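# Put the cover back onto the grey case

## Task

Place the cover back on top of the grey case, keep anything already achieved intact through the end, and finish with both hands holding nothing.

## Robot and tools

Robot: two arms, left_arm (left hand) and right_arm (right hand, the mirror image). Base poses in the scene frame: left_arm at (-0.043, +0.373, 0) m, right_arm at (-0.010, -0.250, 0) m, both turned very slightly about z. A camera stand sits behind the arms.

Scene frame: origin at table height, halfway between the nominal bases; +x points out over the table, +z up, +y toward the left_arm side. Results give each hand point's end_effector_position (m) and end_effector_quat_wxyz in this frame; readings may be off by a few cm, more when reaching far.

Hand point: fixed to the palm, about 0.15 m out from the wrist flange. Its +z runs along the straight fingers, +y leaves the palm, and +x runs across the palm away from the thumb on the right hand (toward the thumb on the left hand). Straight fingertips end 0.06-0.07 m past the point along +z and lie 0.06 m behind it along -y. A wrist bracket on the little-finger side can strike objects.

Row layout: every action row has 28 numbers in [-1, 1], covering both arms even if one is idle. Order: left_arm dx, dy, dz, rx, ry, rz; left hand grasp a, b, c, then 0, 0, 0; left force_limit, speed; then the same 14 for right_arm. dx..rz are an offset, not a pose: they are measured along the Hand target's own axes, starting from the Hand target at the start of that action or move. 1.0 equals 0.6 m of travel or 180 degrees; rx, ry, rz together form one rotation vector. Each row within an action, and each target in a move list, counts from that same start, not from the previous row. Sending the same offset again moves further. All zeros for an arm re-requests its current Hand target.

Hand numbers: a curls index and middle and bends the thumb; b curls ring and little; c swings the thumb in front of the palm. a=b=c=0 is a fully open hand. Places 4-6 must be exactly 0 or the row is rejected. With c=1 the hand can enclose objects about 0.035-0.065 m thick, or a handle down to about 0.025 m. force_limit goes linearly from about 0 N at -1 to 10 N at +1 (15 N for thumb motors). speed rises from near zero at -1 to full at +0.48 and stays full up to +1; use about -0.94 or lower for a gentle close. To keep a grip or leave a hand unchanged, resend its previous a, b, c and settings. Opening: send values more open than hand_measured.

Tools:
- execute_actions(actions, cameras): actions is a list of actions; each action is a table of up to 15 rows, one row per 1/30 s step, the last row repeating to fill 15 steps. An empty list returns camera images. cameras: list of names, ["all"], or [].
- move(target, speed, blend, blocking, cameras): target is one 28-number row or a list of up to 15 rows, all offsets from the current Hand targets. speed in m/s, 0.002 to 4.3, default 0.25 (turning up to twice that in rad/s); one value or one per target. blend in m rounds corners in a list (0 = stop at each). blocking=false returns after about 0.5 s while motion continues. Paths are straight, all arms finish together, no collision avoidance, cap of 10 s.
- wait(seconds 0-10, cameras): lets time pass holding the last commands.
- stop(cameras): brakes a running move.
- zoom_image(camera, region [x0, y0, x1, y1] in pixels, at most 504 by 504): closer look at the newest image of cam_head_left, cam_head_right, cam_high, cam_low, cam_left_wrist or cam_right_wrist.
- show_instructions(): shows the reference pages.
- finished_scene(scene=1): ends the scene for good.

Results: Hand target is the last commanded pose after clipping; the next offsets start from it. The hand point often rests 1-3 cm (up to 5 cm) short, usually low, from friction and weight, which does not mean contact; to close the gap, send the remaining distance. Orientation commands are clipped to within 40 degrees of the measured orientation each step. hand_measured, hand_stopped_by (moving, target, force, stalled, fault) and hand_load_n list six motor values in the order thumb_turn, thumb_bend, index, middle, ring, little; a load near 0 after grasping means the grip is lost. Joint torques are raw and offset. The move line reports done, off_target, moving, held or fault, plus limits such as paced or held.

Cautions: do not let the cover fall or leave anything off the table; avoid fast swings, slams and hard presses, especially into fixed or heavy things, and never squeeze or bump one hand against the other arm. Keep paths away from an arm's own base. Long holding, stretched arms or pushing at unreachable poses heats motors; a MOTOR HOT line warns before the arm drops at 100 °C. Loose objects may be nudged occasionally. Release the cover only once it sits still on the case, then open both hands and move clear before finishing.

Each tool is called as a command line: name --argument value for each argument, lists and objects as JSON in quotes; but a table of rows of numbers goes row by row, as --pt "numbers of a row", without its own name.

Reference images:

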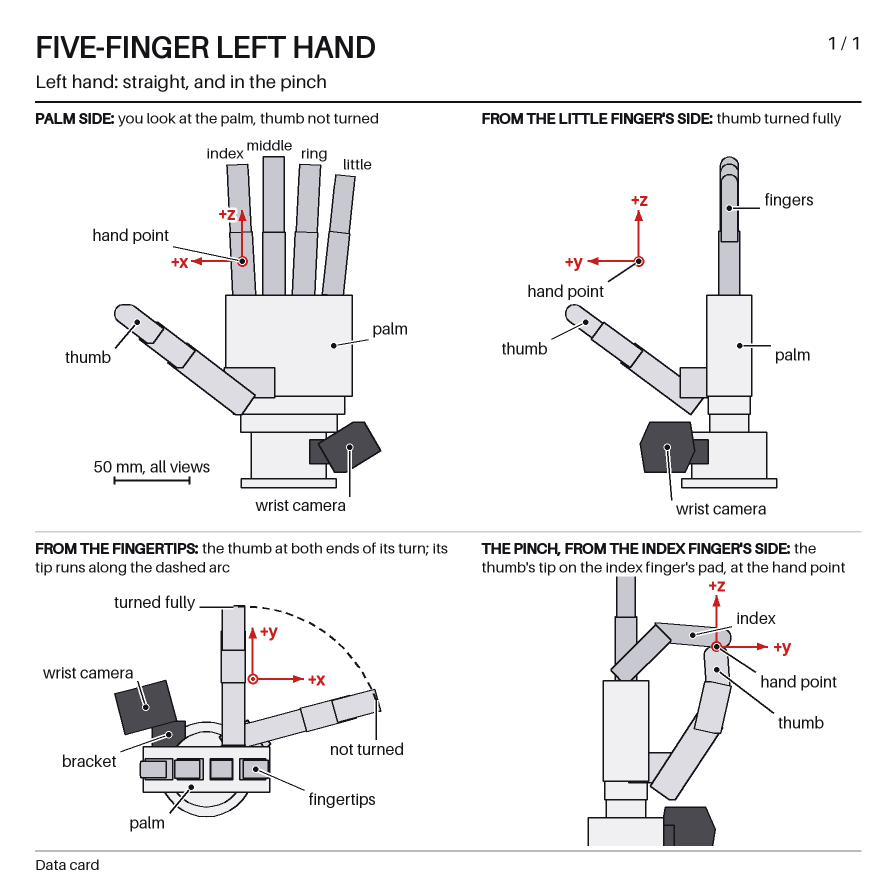

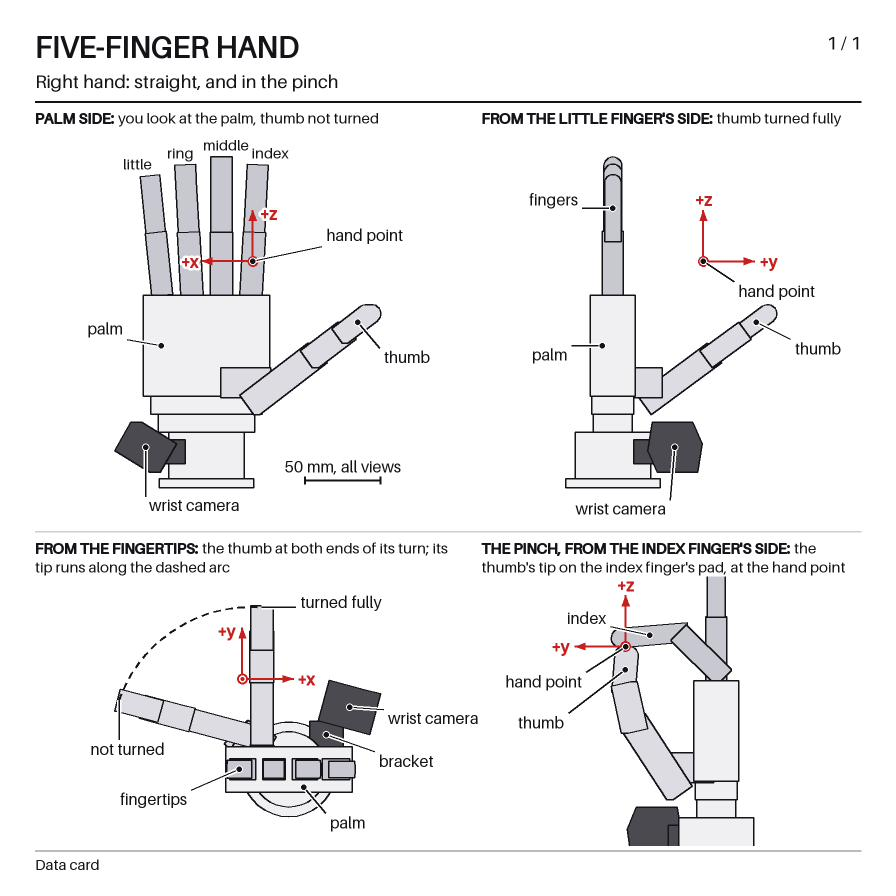

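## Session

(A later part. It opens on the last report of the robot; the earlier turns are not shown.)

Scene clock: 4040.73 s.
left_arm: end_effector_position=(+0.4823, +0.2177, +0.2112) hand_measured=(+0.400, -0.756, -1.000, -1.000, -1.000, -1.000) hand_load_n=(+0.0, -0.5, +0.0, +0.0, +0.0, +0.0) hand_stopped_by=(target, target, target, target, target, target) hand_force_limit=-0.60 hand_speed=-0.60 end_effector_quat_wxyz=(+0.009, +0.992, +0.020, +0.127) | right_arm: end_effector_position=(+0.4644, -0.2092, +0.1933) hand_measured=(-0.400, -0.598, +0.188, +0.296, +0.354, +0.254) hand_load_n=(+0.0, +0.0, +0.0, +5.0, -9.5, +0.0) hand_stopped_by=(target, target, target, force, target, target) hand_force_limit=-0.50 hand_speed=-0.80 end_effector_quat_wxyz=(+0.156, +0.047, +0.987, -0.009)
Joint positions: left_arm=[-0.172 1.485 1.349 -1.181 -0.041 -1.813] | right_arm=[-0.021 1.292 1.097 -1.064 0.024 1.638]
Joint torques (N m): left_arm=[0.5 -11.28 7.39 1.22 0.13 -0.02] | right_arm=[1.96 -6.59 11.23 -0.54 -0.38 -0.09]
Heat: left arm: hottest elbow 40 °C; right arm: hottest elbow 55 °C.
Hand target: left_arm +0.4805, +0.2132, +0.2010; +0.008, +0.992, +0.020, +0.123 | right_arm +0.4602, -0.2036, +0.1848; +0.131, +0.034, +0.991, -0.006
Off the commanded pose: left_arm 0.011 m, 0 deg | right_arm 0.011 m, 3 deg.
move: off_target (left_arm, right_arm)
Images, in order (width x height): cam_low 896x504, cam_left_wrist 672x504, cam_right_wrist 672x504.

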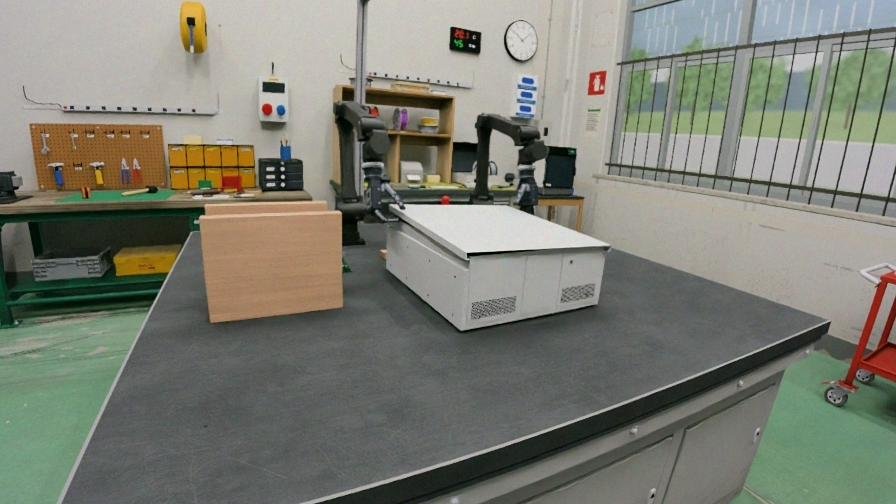

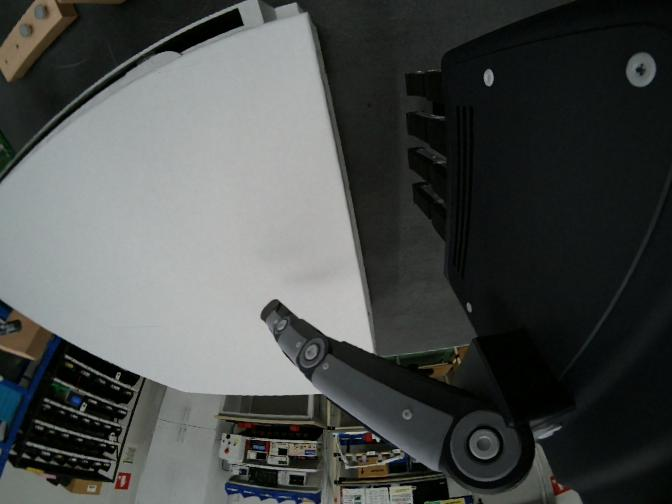

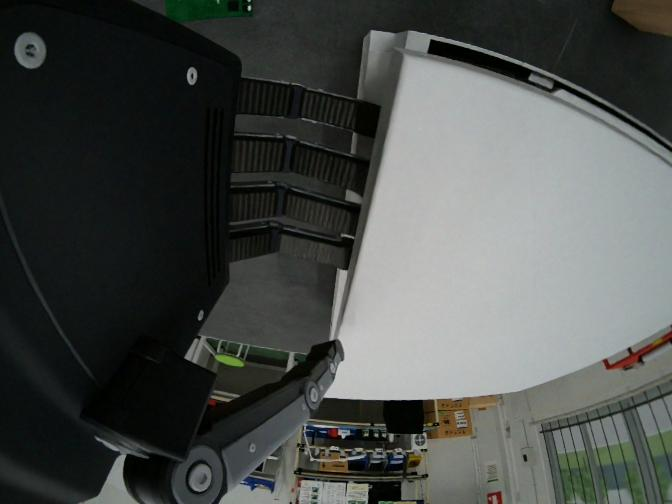

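move --target '[0,0,0,0,0,0,0,0,0.7,0,0,0,-0.6,-0.6,0,0,0,0,0,0,0.5,0.66,0.3,0,0,0,-0.5,-0.88]' --speed 0.05 --cameras '["cam_low","cam_left_wrist","cam_right_wrist"]'

Scene clock: 4053.13 s.
left_arm: end_effector_position=(+0.4823, +0.2177, +0.2112) hand_measured=(+0.400, -0.756, -1.000, -1.000, -1.000, -1.000) hand_load_n=(+0.0, +0.0, +0.0, +0.0, +0.0, +0.0) hand_stopped_by=(target, target, target, target, target, target) hand_force_limit=-0.60 hand_speed=-0.60 end_effector_quat_wxyz=(+0.009, +0.992, +0.020, +0.127) | right_arm: end_effector_position=(+0.4641, -0.2093, +0.1990) hand_measured=(-0.400, -0.718, -0.132, +0.176, +0.328, +0.270) hand_load_n=(-0.5, +0.0, +0.0, -14.0, +4.5, +1.0) hand_stopped_by=(target, target, target, stalled, force, target) hand_force_limit=-0.50 hand_speed=-0.88 end_effector_quat_wxyz=(+0.157, +0.047, +0.986, -0.008)
Joint positions: left_arm=[-0.172 1.485 1.349 -1.181 -0.041 -1.813] | right_arm=[-0.021 1.286 1.106 -1.076 0.024 1.638]
Joint torques (N m): left_arm=[0.32 -11.16 7.45 1.18 0.1 -0.02] | right_arm=[2.2 -7.06 10.15 0.02 -0.33 -0.16]
Heat: left arm: hottest elbow 39 °C; right arm: hottest elbow 55 °C.
Hand target: left_arm +0.4805, +0.2132, +0.2010; +0.008, +0.992, +0.020, +0.123 | right_arm +0.4602, -0.2037, +0.1849; +0.131, +0.034, +0.991, -0.006
Off the commanded pose: left_arm 0.011 m, 0 deg | right_arm 0.016 m, 3 deg.
move: off_target (left_arm, right_arm)
Images, in order (width x height): cam_low 896x504, cam_left_wrist 672x504, cam_right_wrist 672x504.

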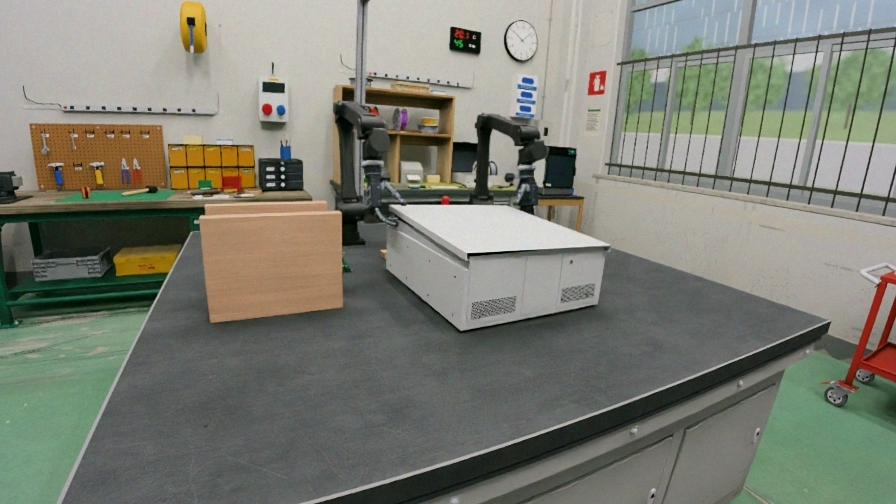

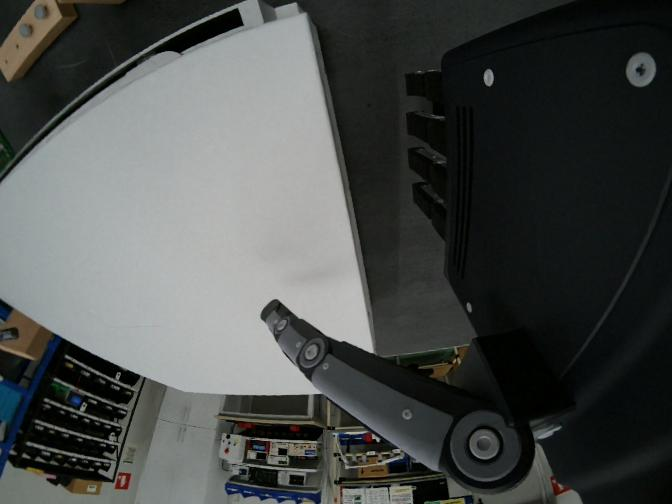

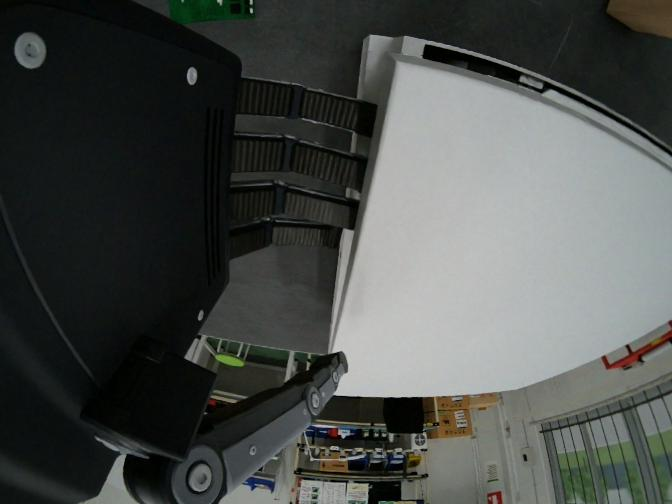

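move --target '[0,0,0,0,0,0,0,0,0.7,0,0,0,-0.6,-0.6,-0.0078,-0.0516,-0.0151,0,0,0,0.54,0.66,0.3,0,0,0,-0.5,-0.88]' --speed 0.03 --cameras '["cam_low","cam_left_wrist","cam_right_wrist"]'

Scene clock: 4062.93 s.
left_arm: end_effector_position=(+0.4823, +0.2177, +0.2112) hand_measured=(+0.400, -0.756, -1.000, -1.000, -1.000, -1.000) hand_load_n=(-0.5, +0.0, +0.0, +0.5, +0.0, +0.0) hand_stopped_by=(target, target, target, target, target, target) hand_force_limit=-0.60 hand_speed=-0.60 end_effector_quat_wxyz=(+0.009, +0.992, +0.020, +0.127) | right_arm: end_effector_position=(+0.4527, -0.2296, +0.1825) hand_measured=(-0.400, -0.688, -0.052, +0.200, +0.328, +0.266) hand_load_n=(+0.0, +0.0, +0.0, +0.0, +0.0, +0.0) hand_stopped_by=(target, target, target, target, force, target) hand_force_limit=-0.50 hand_speed=-0.88 end_effector_quat_wxyz=(+0.123, +0.036, +0.992, -0.005)
Joint positions: left_arm=[-0.172 1.485 1.349 -1.181 -0.041 -1.813] | right_arm=[-0.082 1.314 1.106 -1.117 -0.002 1.558]
Joint torques (N m): left_arm=[0.26 -11.16 7.41 1.24 0.12 -0.02] | right_arm=[0.73 -9 12.4 0.39 -0.16 -0.08]
Heat: left arm: hottest elbow 39 °C; right arm: hottest elbow 56 °C.
Hand target: left_arm +0.4805, +0.2132, +0.2010; +0.008, +0.992, +0.020, +0.123 | right_arm +0.4602, -0.2346, +0.1949; +0.132, +0.034, +0.991, -0.006
Off the commanded pose: left_arm 0.011 m, 0 deg | right_arm 0.015 m, 1 deg.
move: off_target (left_arm, right_arm)
Images, in order (width x height): cam_low 896x504, cam_left_wrist 672x504, cam_right_wrist 672x504.

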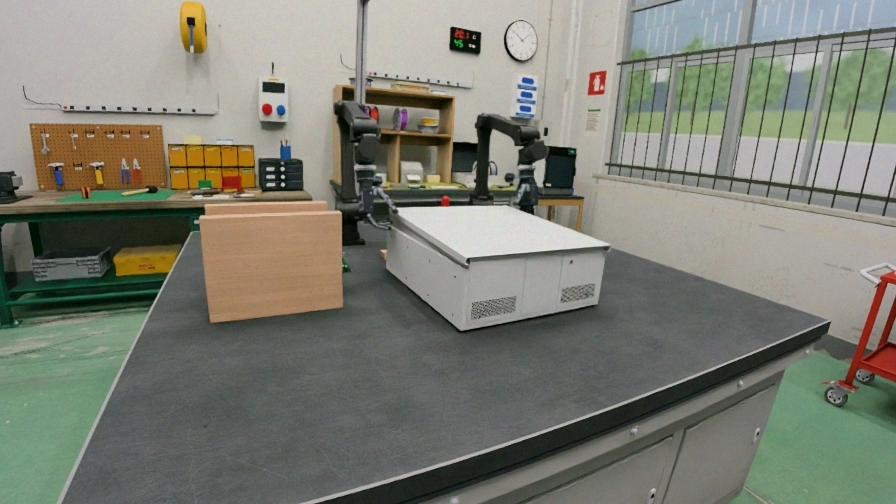

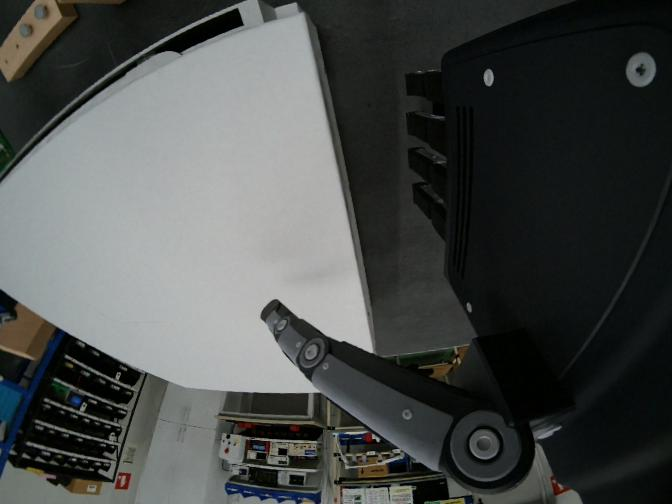

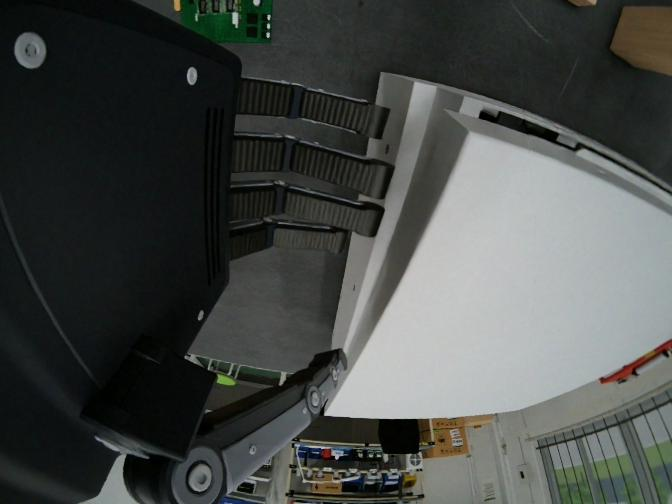

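zoom_image --camera "cam_right_wrist" --region '[340, 60, 550, 180]'

zoom_image --camera "cam_right_wrist" --region '[320, 150, 500, 430]'

zoom_image --camera "cam_left_wrist" --region '[220, 0, 360, 80]'

zoom_image --camera "cam_low" --region '[370, 190, 510, 340]'

Scaled by 2.400 from the camera's 672x504 image, which has a finer 960x720 frame.

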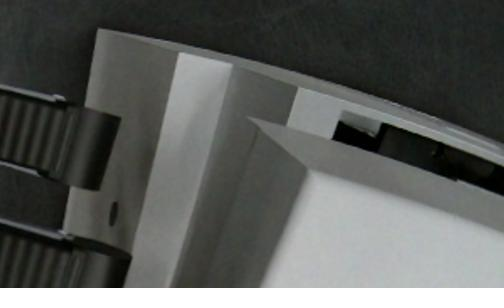

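Scaled by 1.800 from the camera's 672x504 image, which has a finer 960x720 frame.

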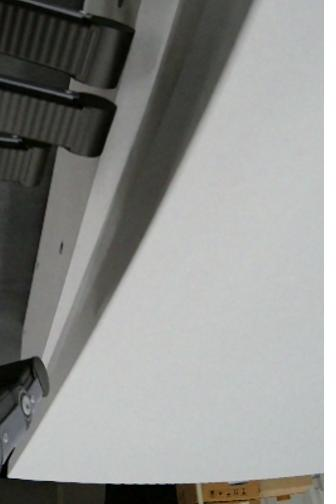

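Scaled by 3.600 from the camera's 672x504 image, which has a finer 960x720 frame.

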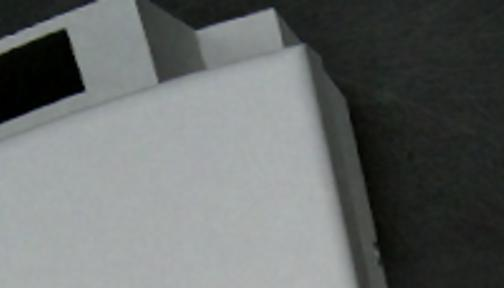

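Scaled by 3.360.

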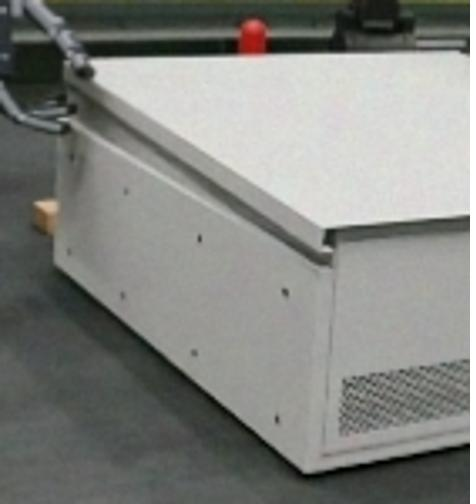

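execute_actions --actions '[]' --cameras '["all"]'

zoom_image --camera "cam_head_left" --region '[370, 200, 480, 270]'

zoom_image --camera "cam_head_left" --region '[470, 200, 580, 270]'

zoom_image --camera "cam_head_right" --region '[360, 200, 470, 270]'

zoom_image --camera "cam_high" --region '[310, 150, 590, 390]'

Scene clock: 4091.33 s.
left_arm: end_effector_position=(+0.4823, +0.2177, +0.2112) hand_measured=(+0.400, -0.756, -1.000, -1.000, -1.000, -1.000) hand_load_n=(+0.0, +0.0, +0.0, +0.0, +0.0, +0.0) hand_stopped_by=(target, target, target, target, target, target) hand_force_limit=-0.60 hand_speed=-0.60 end_effector_quat_wxyz=(+0.009, +0.992, +0.020, +0.127) | right_arm: end_effector_position=(+0.4527, -0.2296, +0.1825) hand_measured=(-0.400, -0.688, -0.052, +0.200, +0.328, +0.266) hand_load_n=(+0.0, +0.0, +0.0, +0.0, +0.0, +0.0) hand_stopped_by=(target, target, target, target, force, target) hand_force_limit=-0.50 hand_speed=-0.88 end_effector_quat_wxyz=(+0.123, +0.036, +0.992, -0.005)
Joint positions: left_arm=[-0.172 1.485 1.349 -1.181 -0.041 -1.813] | right_arm=[-0.082 1.314 1.106 -1.117 -0.002 1.557]
Joint velocities: within noise
Joint torques (N m): left_arm=[0.32 -11.16 7.41 1.18 0.12 -0.01] | right_arm=[0.56 -9.47 12.42 0.31 -0.27 -0.12]
Heat: left arm: hottest elbow 39 °C; right arm: hottest elbow 59 °C.
Hand target: left_arm +0.4805, +0.2132, +0.2010; +0.008, +0.992, +0.020, +0.123 | right_arm +0.4602, -0.2346, +0.1949; +0.132, +0.034, +0.991, -0.006
Off the commanded pose: left_arm 0.011 m, 0 deg | right_arm 0.015 m, 1 deg.

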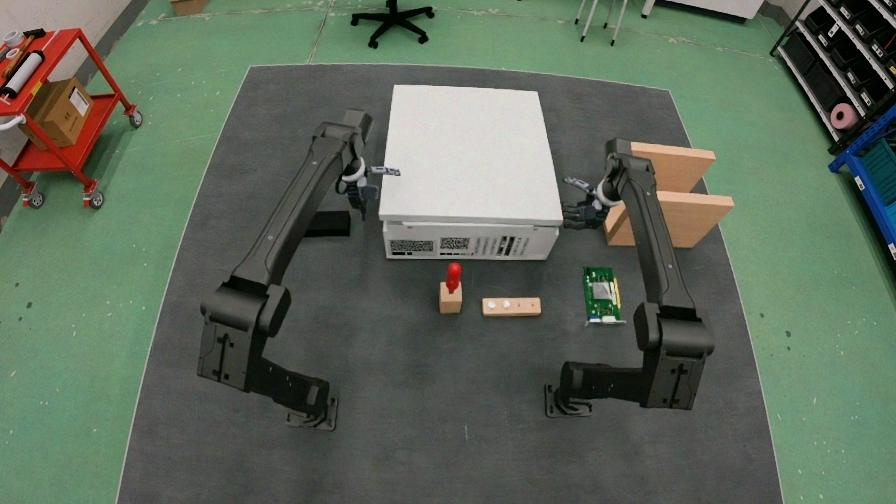

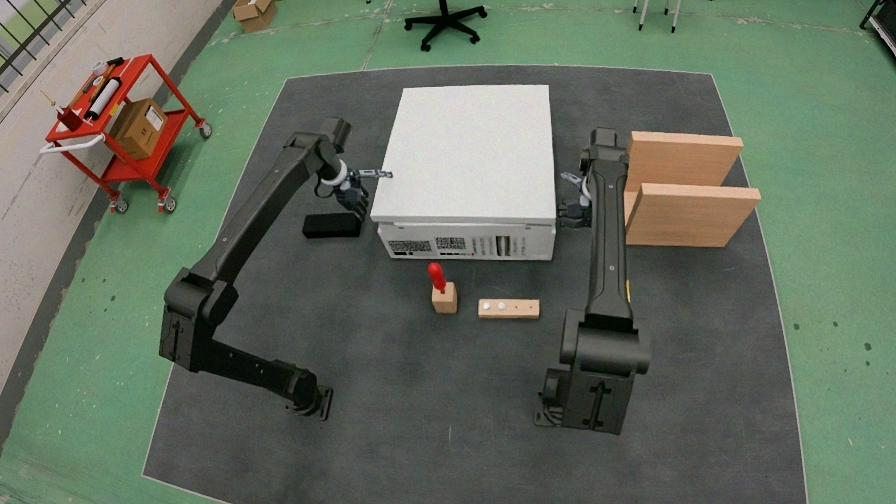

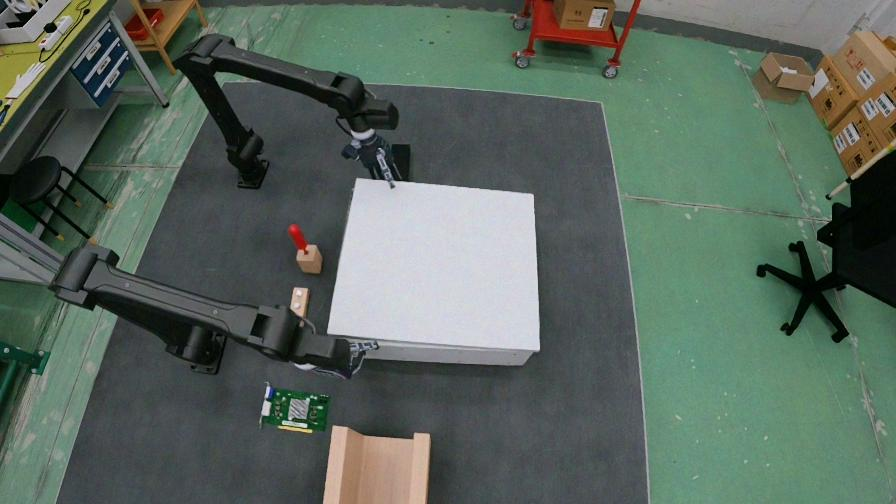

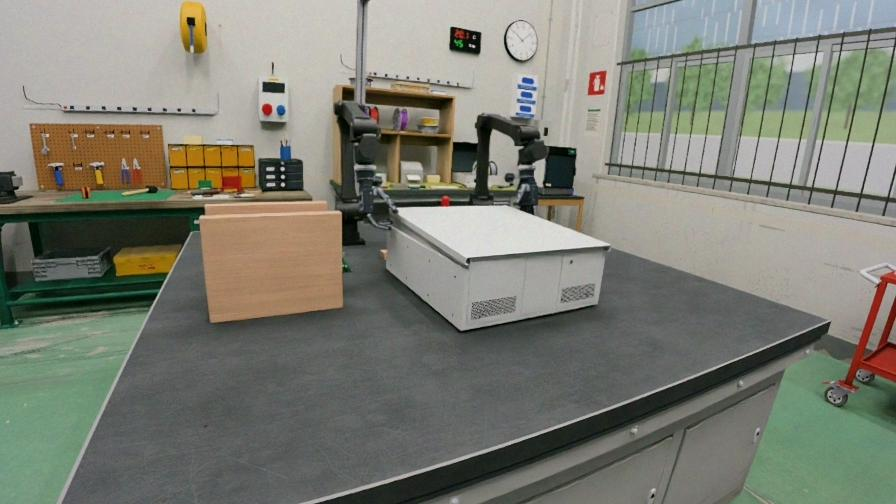

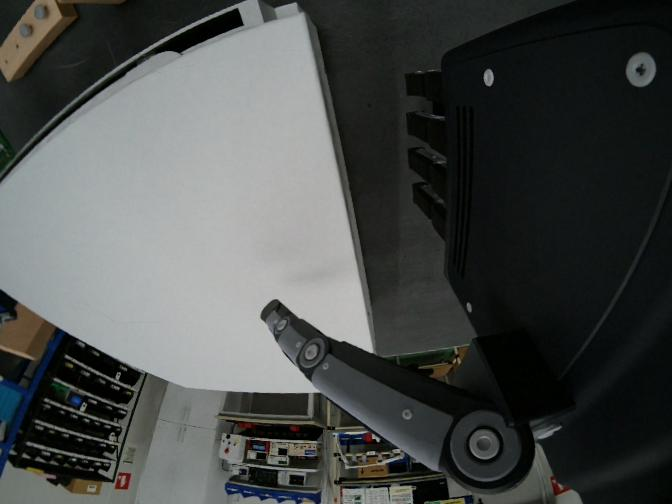

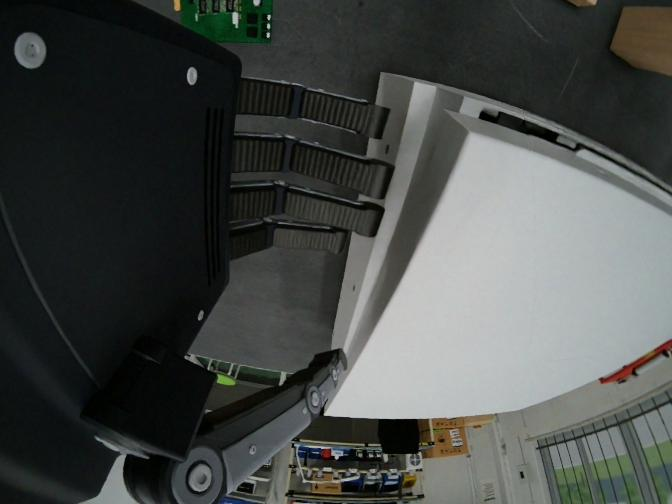

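Scaled by 4.582.

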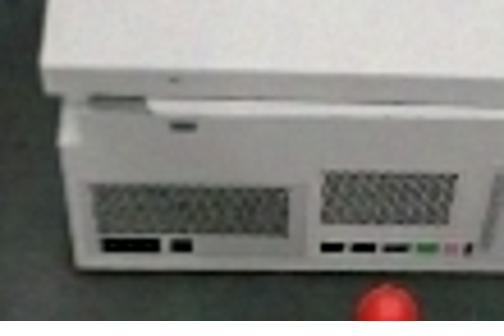

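Scaled by 4.582.

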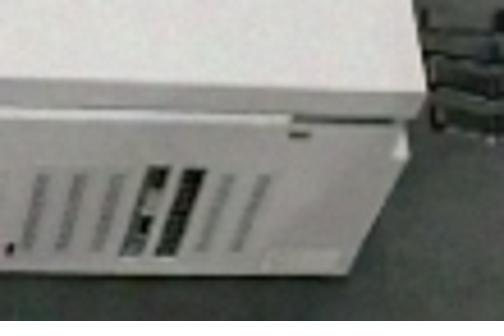

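Scaled by 4.582.

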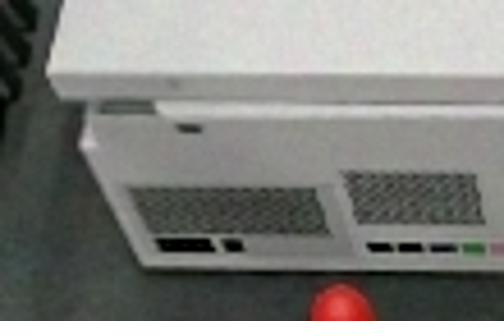

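Scaled by 1.800.

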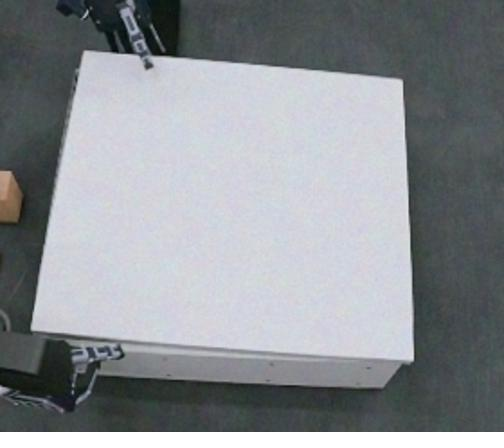

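zoom_image --camera "cam_right_wrist" --region '[370, 60, 470, 140]'

zoom_image --camera "cam_right_wrist" --region '[450, 80, 570, 170]'

zoom_image --camera "cam_right_wrist" --region '[550, 110, 672, 200]'

zoom_image --camera "cam_left_wrist" --region '[100, 0, 220, 90]'

zoom_image --camera "cam_left_wrist" --region '[0, 30, 120, 120]'

Scaled by 5.040 from the camera's 672x504 image, which has a finer 960x720 frame.

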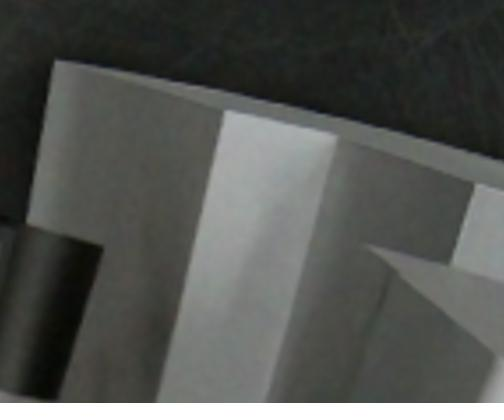

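Scaled by 4.200 from the camera's 672x504 image, which has a finer 960x720 frame.

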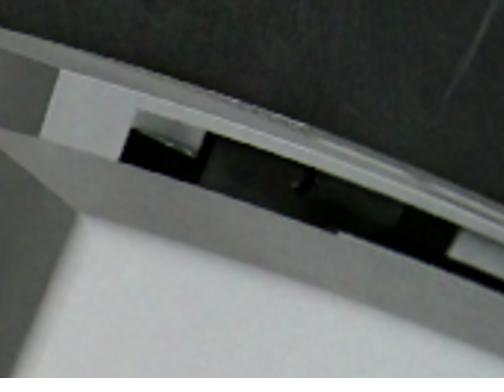

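Scaled by 4.131 from the camera's 672x504 image, which has a finer 960x720 frame.

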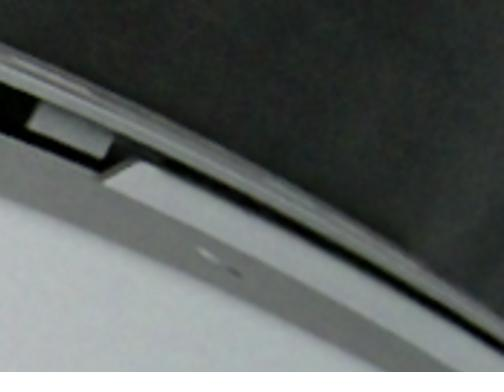

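Scaled by 4.200 from the camera's 672x504 image, which has a finer 960x720 frame.

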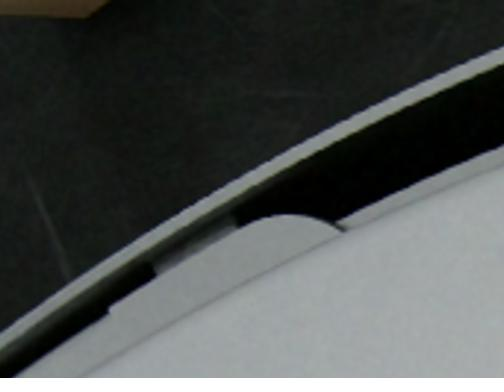

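Scaled by 4.200 from the camera's 672x504 image, which has a finer 960x720 frame.

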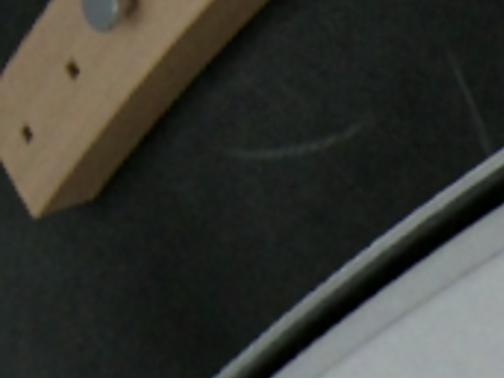

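zoom_image --camera "cam_low" --region '[455, 230, 535, 275]'

zoom_image --camera "cam_low" --region '[545, 225, 625, 270]'

zoom_image --camera "cam_low" --region '[375, 195, 475, 275]'

zoom_image --camera "cam_high" --region '[480, 310, 560, 380]'

zoom_image --camera "cam_high" --region '[320, 170, 400, 240]'

Scaled by 6.300.

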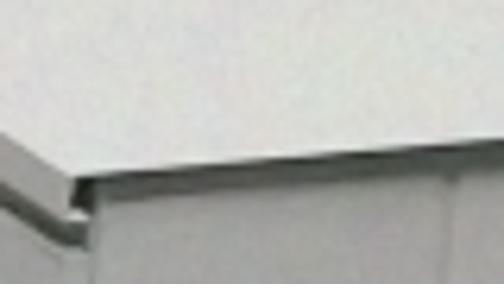

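Scaled by 6.300.

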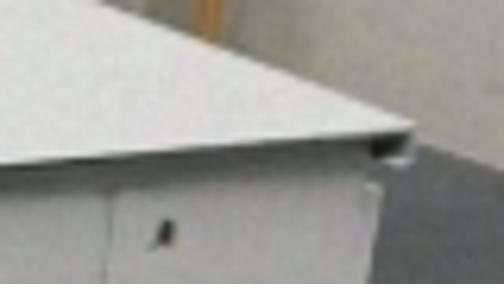

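Scaled by 5.040.

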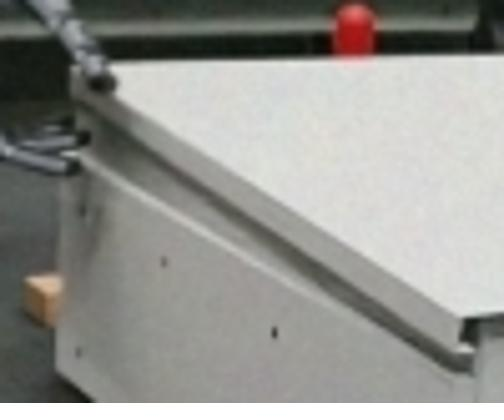

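Scaled by 6.300.

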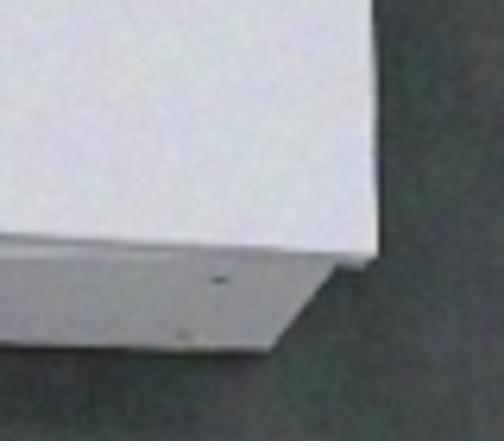

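Scaled by 6.300.

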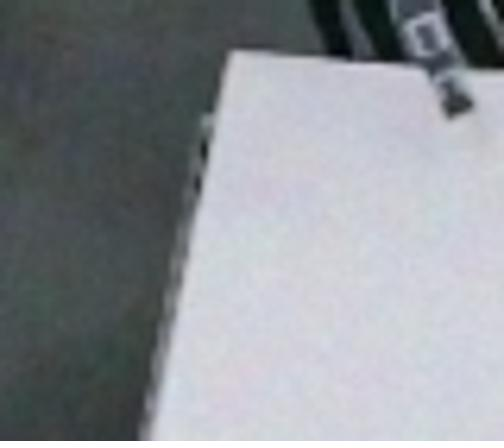

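move --target '[0.0123,-0.0527,-0.0067,0,-0.067,0,0,0,0.5,0,0,0,-0.6,-0.6,-0.0374,0.0036,0.0533,0,0.067,0,0.66,0.66,0.5,0,0,0,-0.5,-0.5]' --speed 0.06 --cameras '["cam_high","cam_low","cam_left_wrist","cam_right_wrist"]'

Scene clock: 4327.43 s.
left_arm: end_effector_position=(+0.4679, +0.2440, +0.1911) hand_measured=(+0.000, -0.826, -1.000, -1.000, -1.000, -1.000) hand_load_n=(+0.0, +0.0, +0.0, +0.0, +0.0, +0.0) hand_stopped_by=(target, target, target, target, target, target) hand_force_limit=-0.60 hand_speed=-0.60 end_effector_quat_wxyz=(+0.006, +1.000, +0.021, +0.005) | right_arm: end_effector_position=(+0.4711, -0.2312, +0.1514) hand_measured=(+0.000, -0.528, +0.188, +0.410, +0.352, +0.254) hand_load_n=(+0.0, +0.0, +0.0, +0.0, +0.0, +0.0) hand_stopped_by=(target, target, target, target, target, target) hand_force_limit=-0.50 hand_speed=-0.50 end_effector_quat_wxyz=(+0.008, +0.036, +0.999, +0.000)
Joint positions: left_arm=[-0.105 1.6 1.471 -1.43 0.01 -1.752] | right_arm=[-0.082 1.527 1.281 -1.309 -0.002 1.557]
Joint torques (N m): left_arm=[1.79 -11.52 12.41 -0.24 0.38 0.2] | right_arm=[1.44 -11.52 14.27 -0.2 0.05 -0.08]
Heat: left arm: hottest elbow 39 °C; right arm: hottest elbow 63 °C.
Hand target: left_arm +0.4854, +0.2451, +0.2060; +0.010, +1.000, +0.019, +0.018 | right_arm +0.4903, -0.2346, +0.1698; +0.027, +0.035, +0.999, -0.002
Off the commanded pose: left_arm 0.023 m, 2 deg | right_arm 0.027 m, 2 deg.
move: off_target (left_arm, right_arm)
Images, in order (width x height): cam_high 896x504, cam_low 896x504, cam_left_wrist 672x504, cam_right_wrist 672x504.

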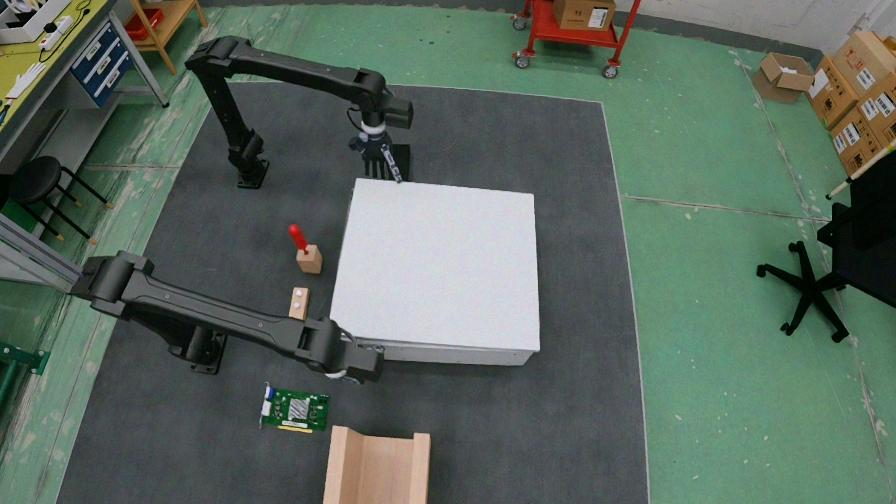

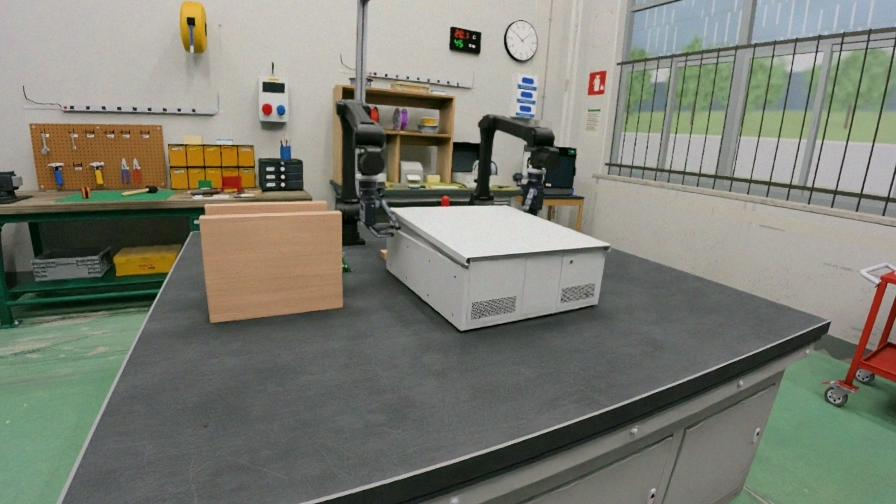

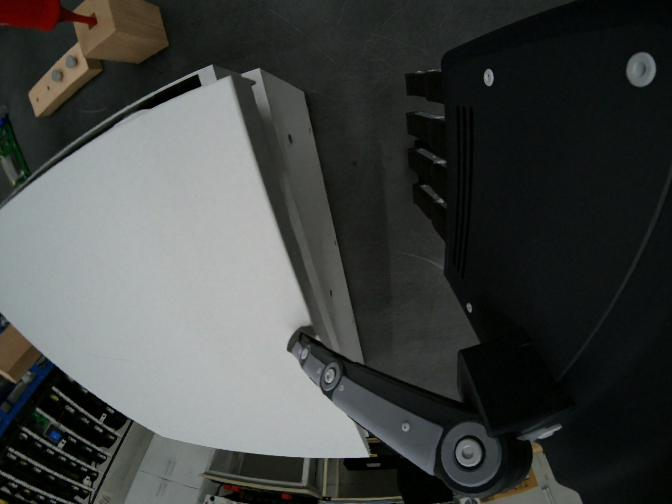

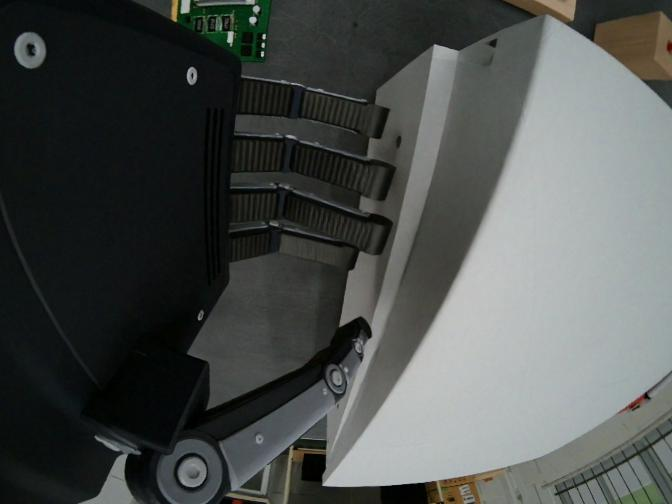

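move --target '[0.0175,0.0012,-0.0244,0,0,0,0.55,0.55,0.3,0,0,0,-0.5,-0.5,-0.0191,0.0011,-0.0457,0,0,0,0.55,0.55,0.5,0,0,0,-0.5,-0.5]' --speed 0.06 --cameras '["cam_high","cam_low","cam_left_wrist","cam_right_wrist"]'

Scene clock: 4375.87 s.
left_arm: end_effector_position=(+0.4785, +0.2438, +0.2059) hand_measured=(-0.400, -0.648, -0.010, +0.192, +0.128, +0.044) hand_load_n=(+0.0, +0.0, +0.0, +0.0, +0.0, +0.0) hand_stopped_by=(target, target, target, target, target, target) hand_force_limit=-0.50 hand_speed=-0.50 end_effector_quat_wxyz=(+0.007, +1.000, +0.020, +0.005) | right_arm: end_effector_position=(+0.4822, -0.2323, +0.1793) hand_measured=(+0.000, -0.578, -0.010, +0.162, +0.128, +0.044) hand_load_n=(+0.0, +0.0, +0.0, +0.0, +0.0, +0.0) hand_stopped_by=(target, target, target, target, target, target) hand_force_limit=-0.50 hand_speed=-0.50 end_effector_quat_wxyz=(+0.008, +0.036, +0.999, +0.000)
Joint positions: left_arm=[-0.102 1.624 1.54 -1.475 0.011 -1.749] | right_arm=[-0.082 1.54 1.371 -1.385 -0.001 1.557]
Joint torques (N m): left_arm=[1.85 -12.04 12.66 -0.28 0.38 0.2] | right_arm=[1.96 -12.16 14.69 -0.13 0 0.01]
Heat: left arm: hottest elbow 43 °C; right arm: hottest elbow 61 °C.
Hand target: left_arm +0.4955, +0.2450, +0.2212; +0.010, +1.000, +0.019, +0.018 | right_arm +0.5002, -0.2346, +0.1979; +0.027, +0.035, +0.999, -0.002
Off the commanded pose: left_arm 0.023 m, 2 deg | right_arm 0.026 m, 2 deg.
move: off_target (left_arm, right_arm)
Images, in order (width x height): cam_high 896x504, cam_low 896x504, cam_left_wrist 672x504, cam_right_wrist 672x504.

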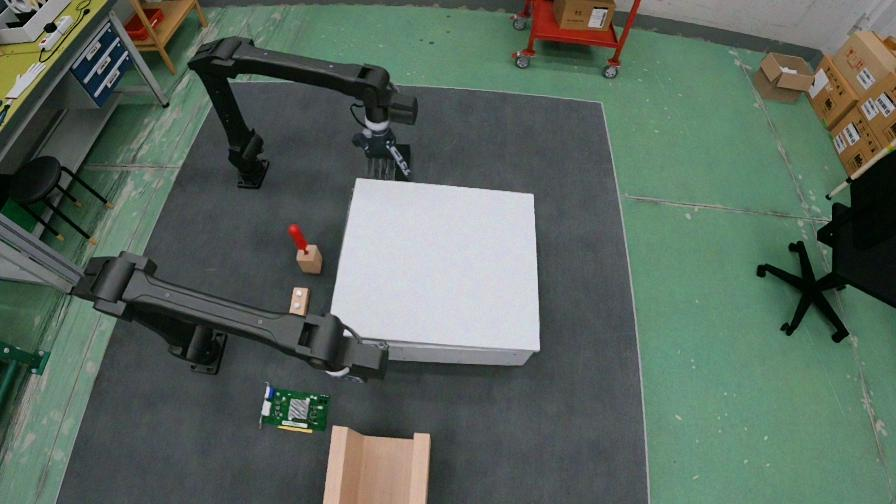

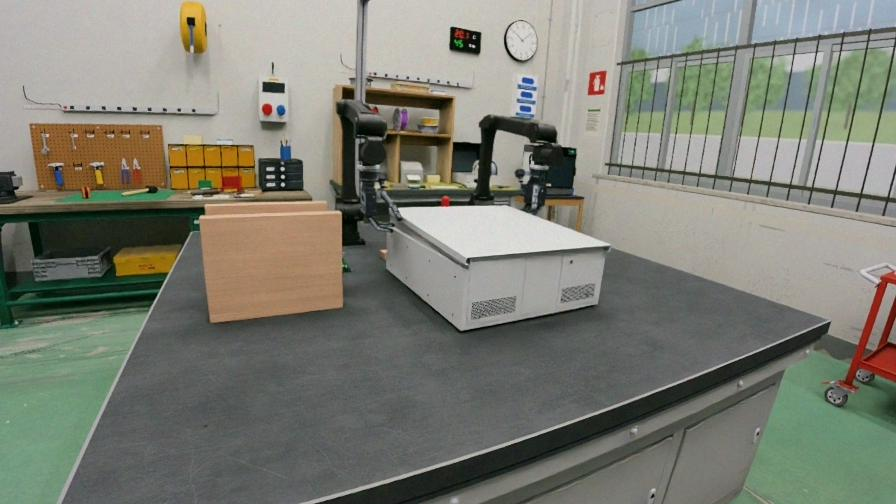

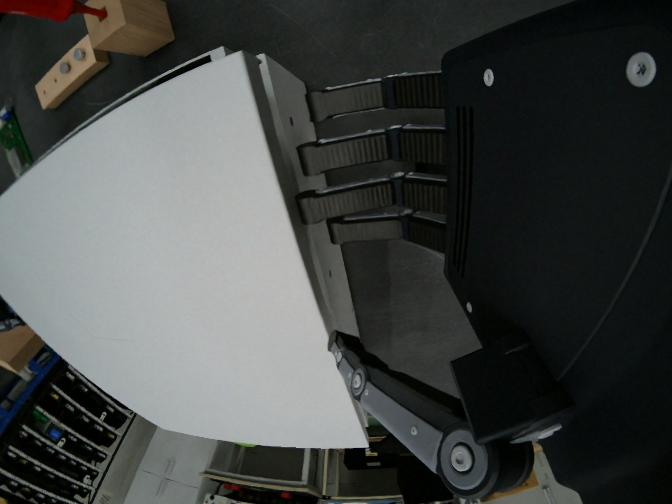

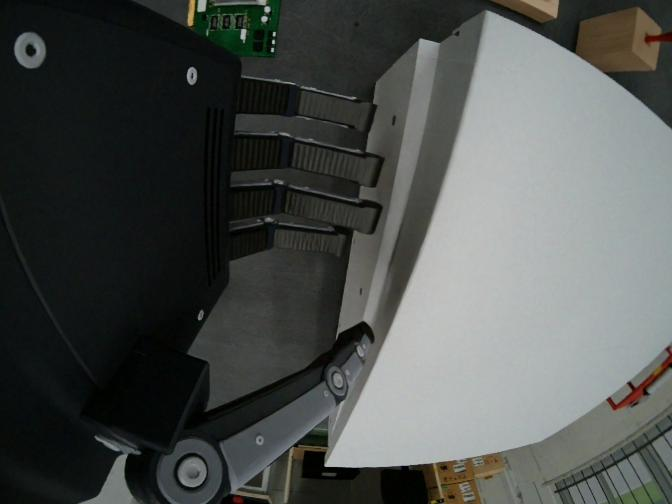

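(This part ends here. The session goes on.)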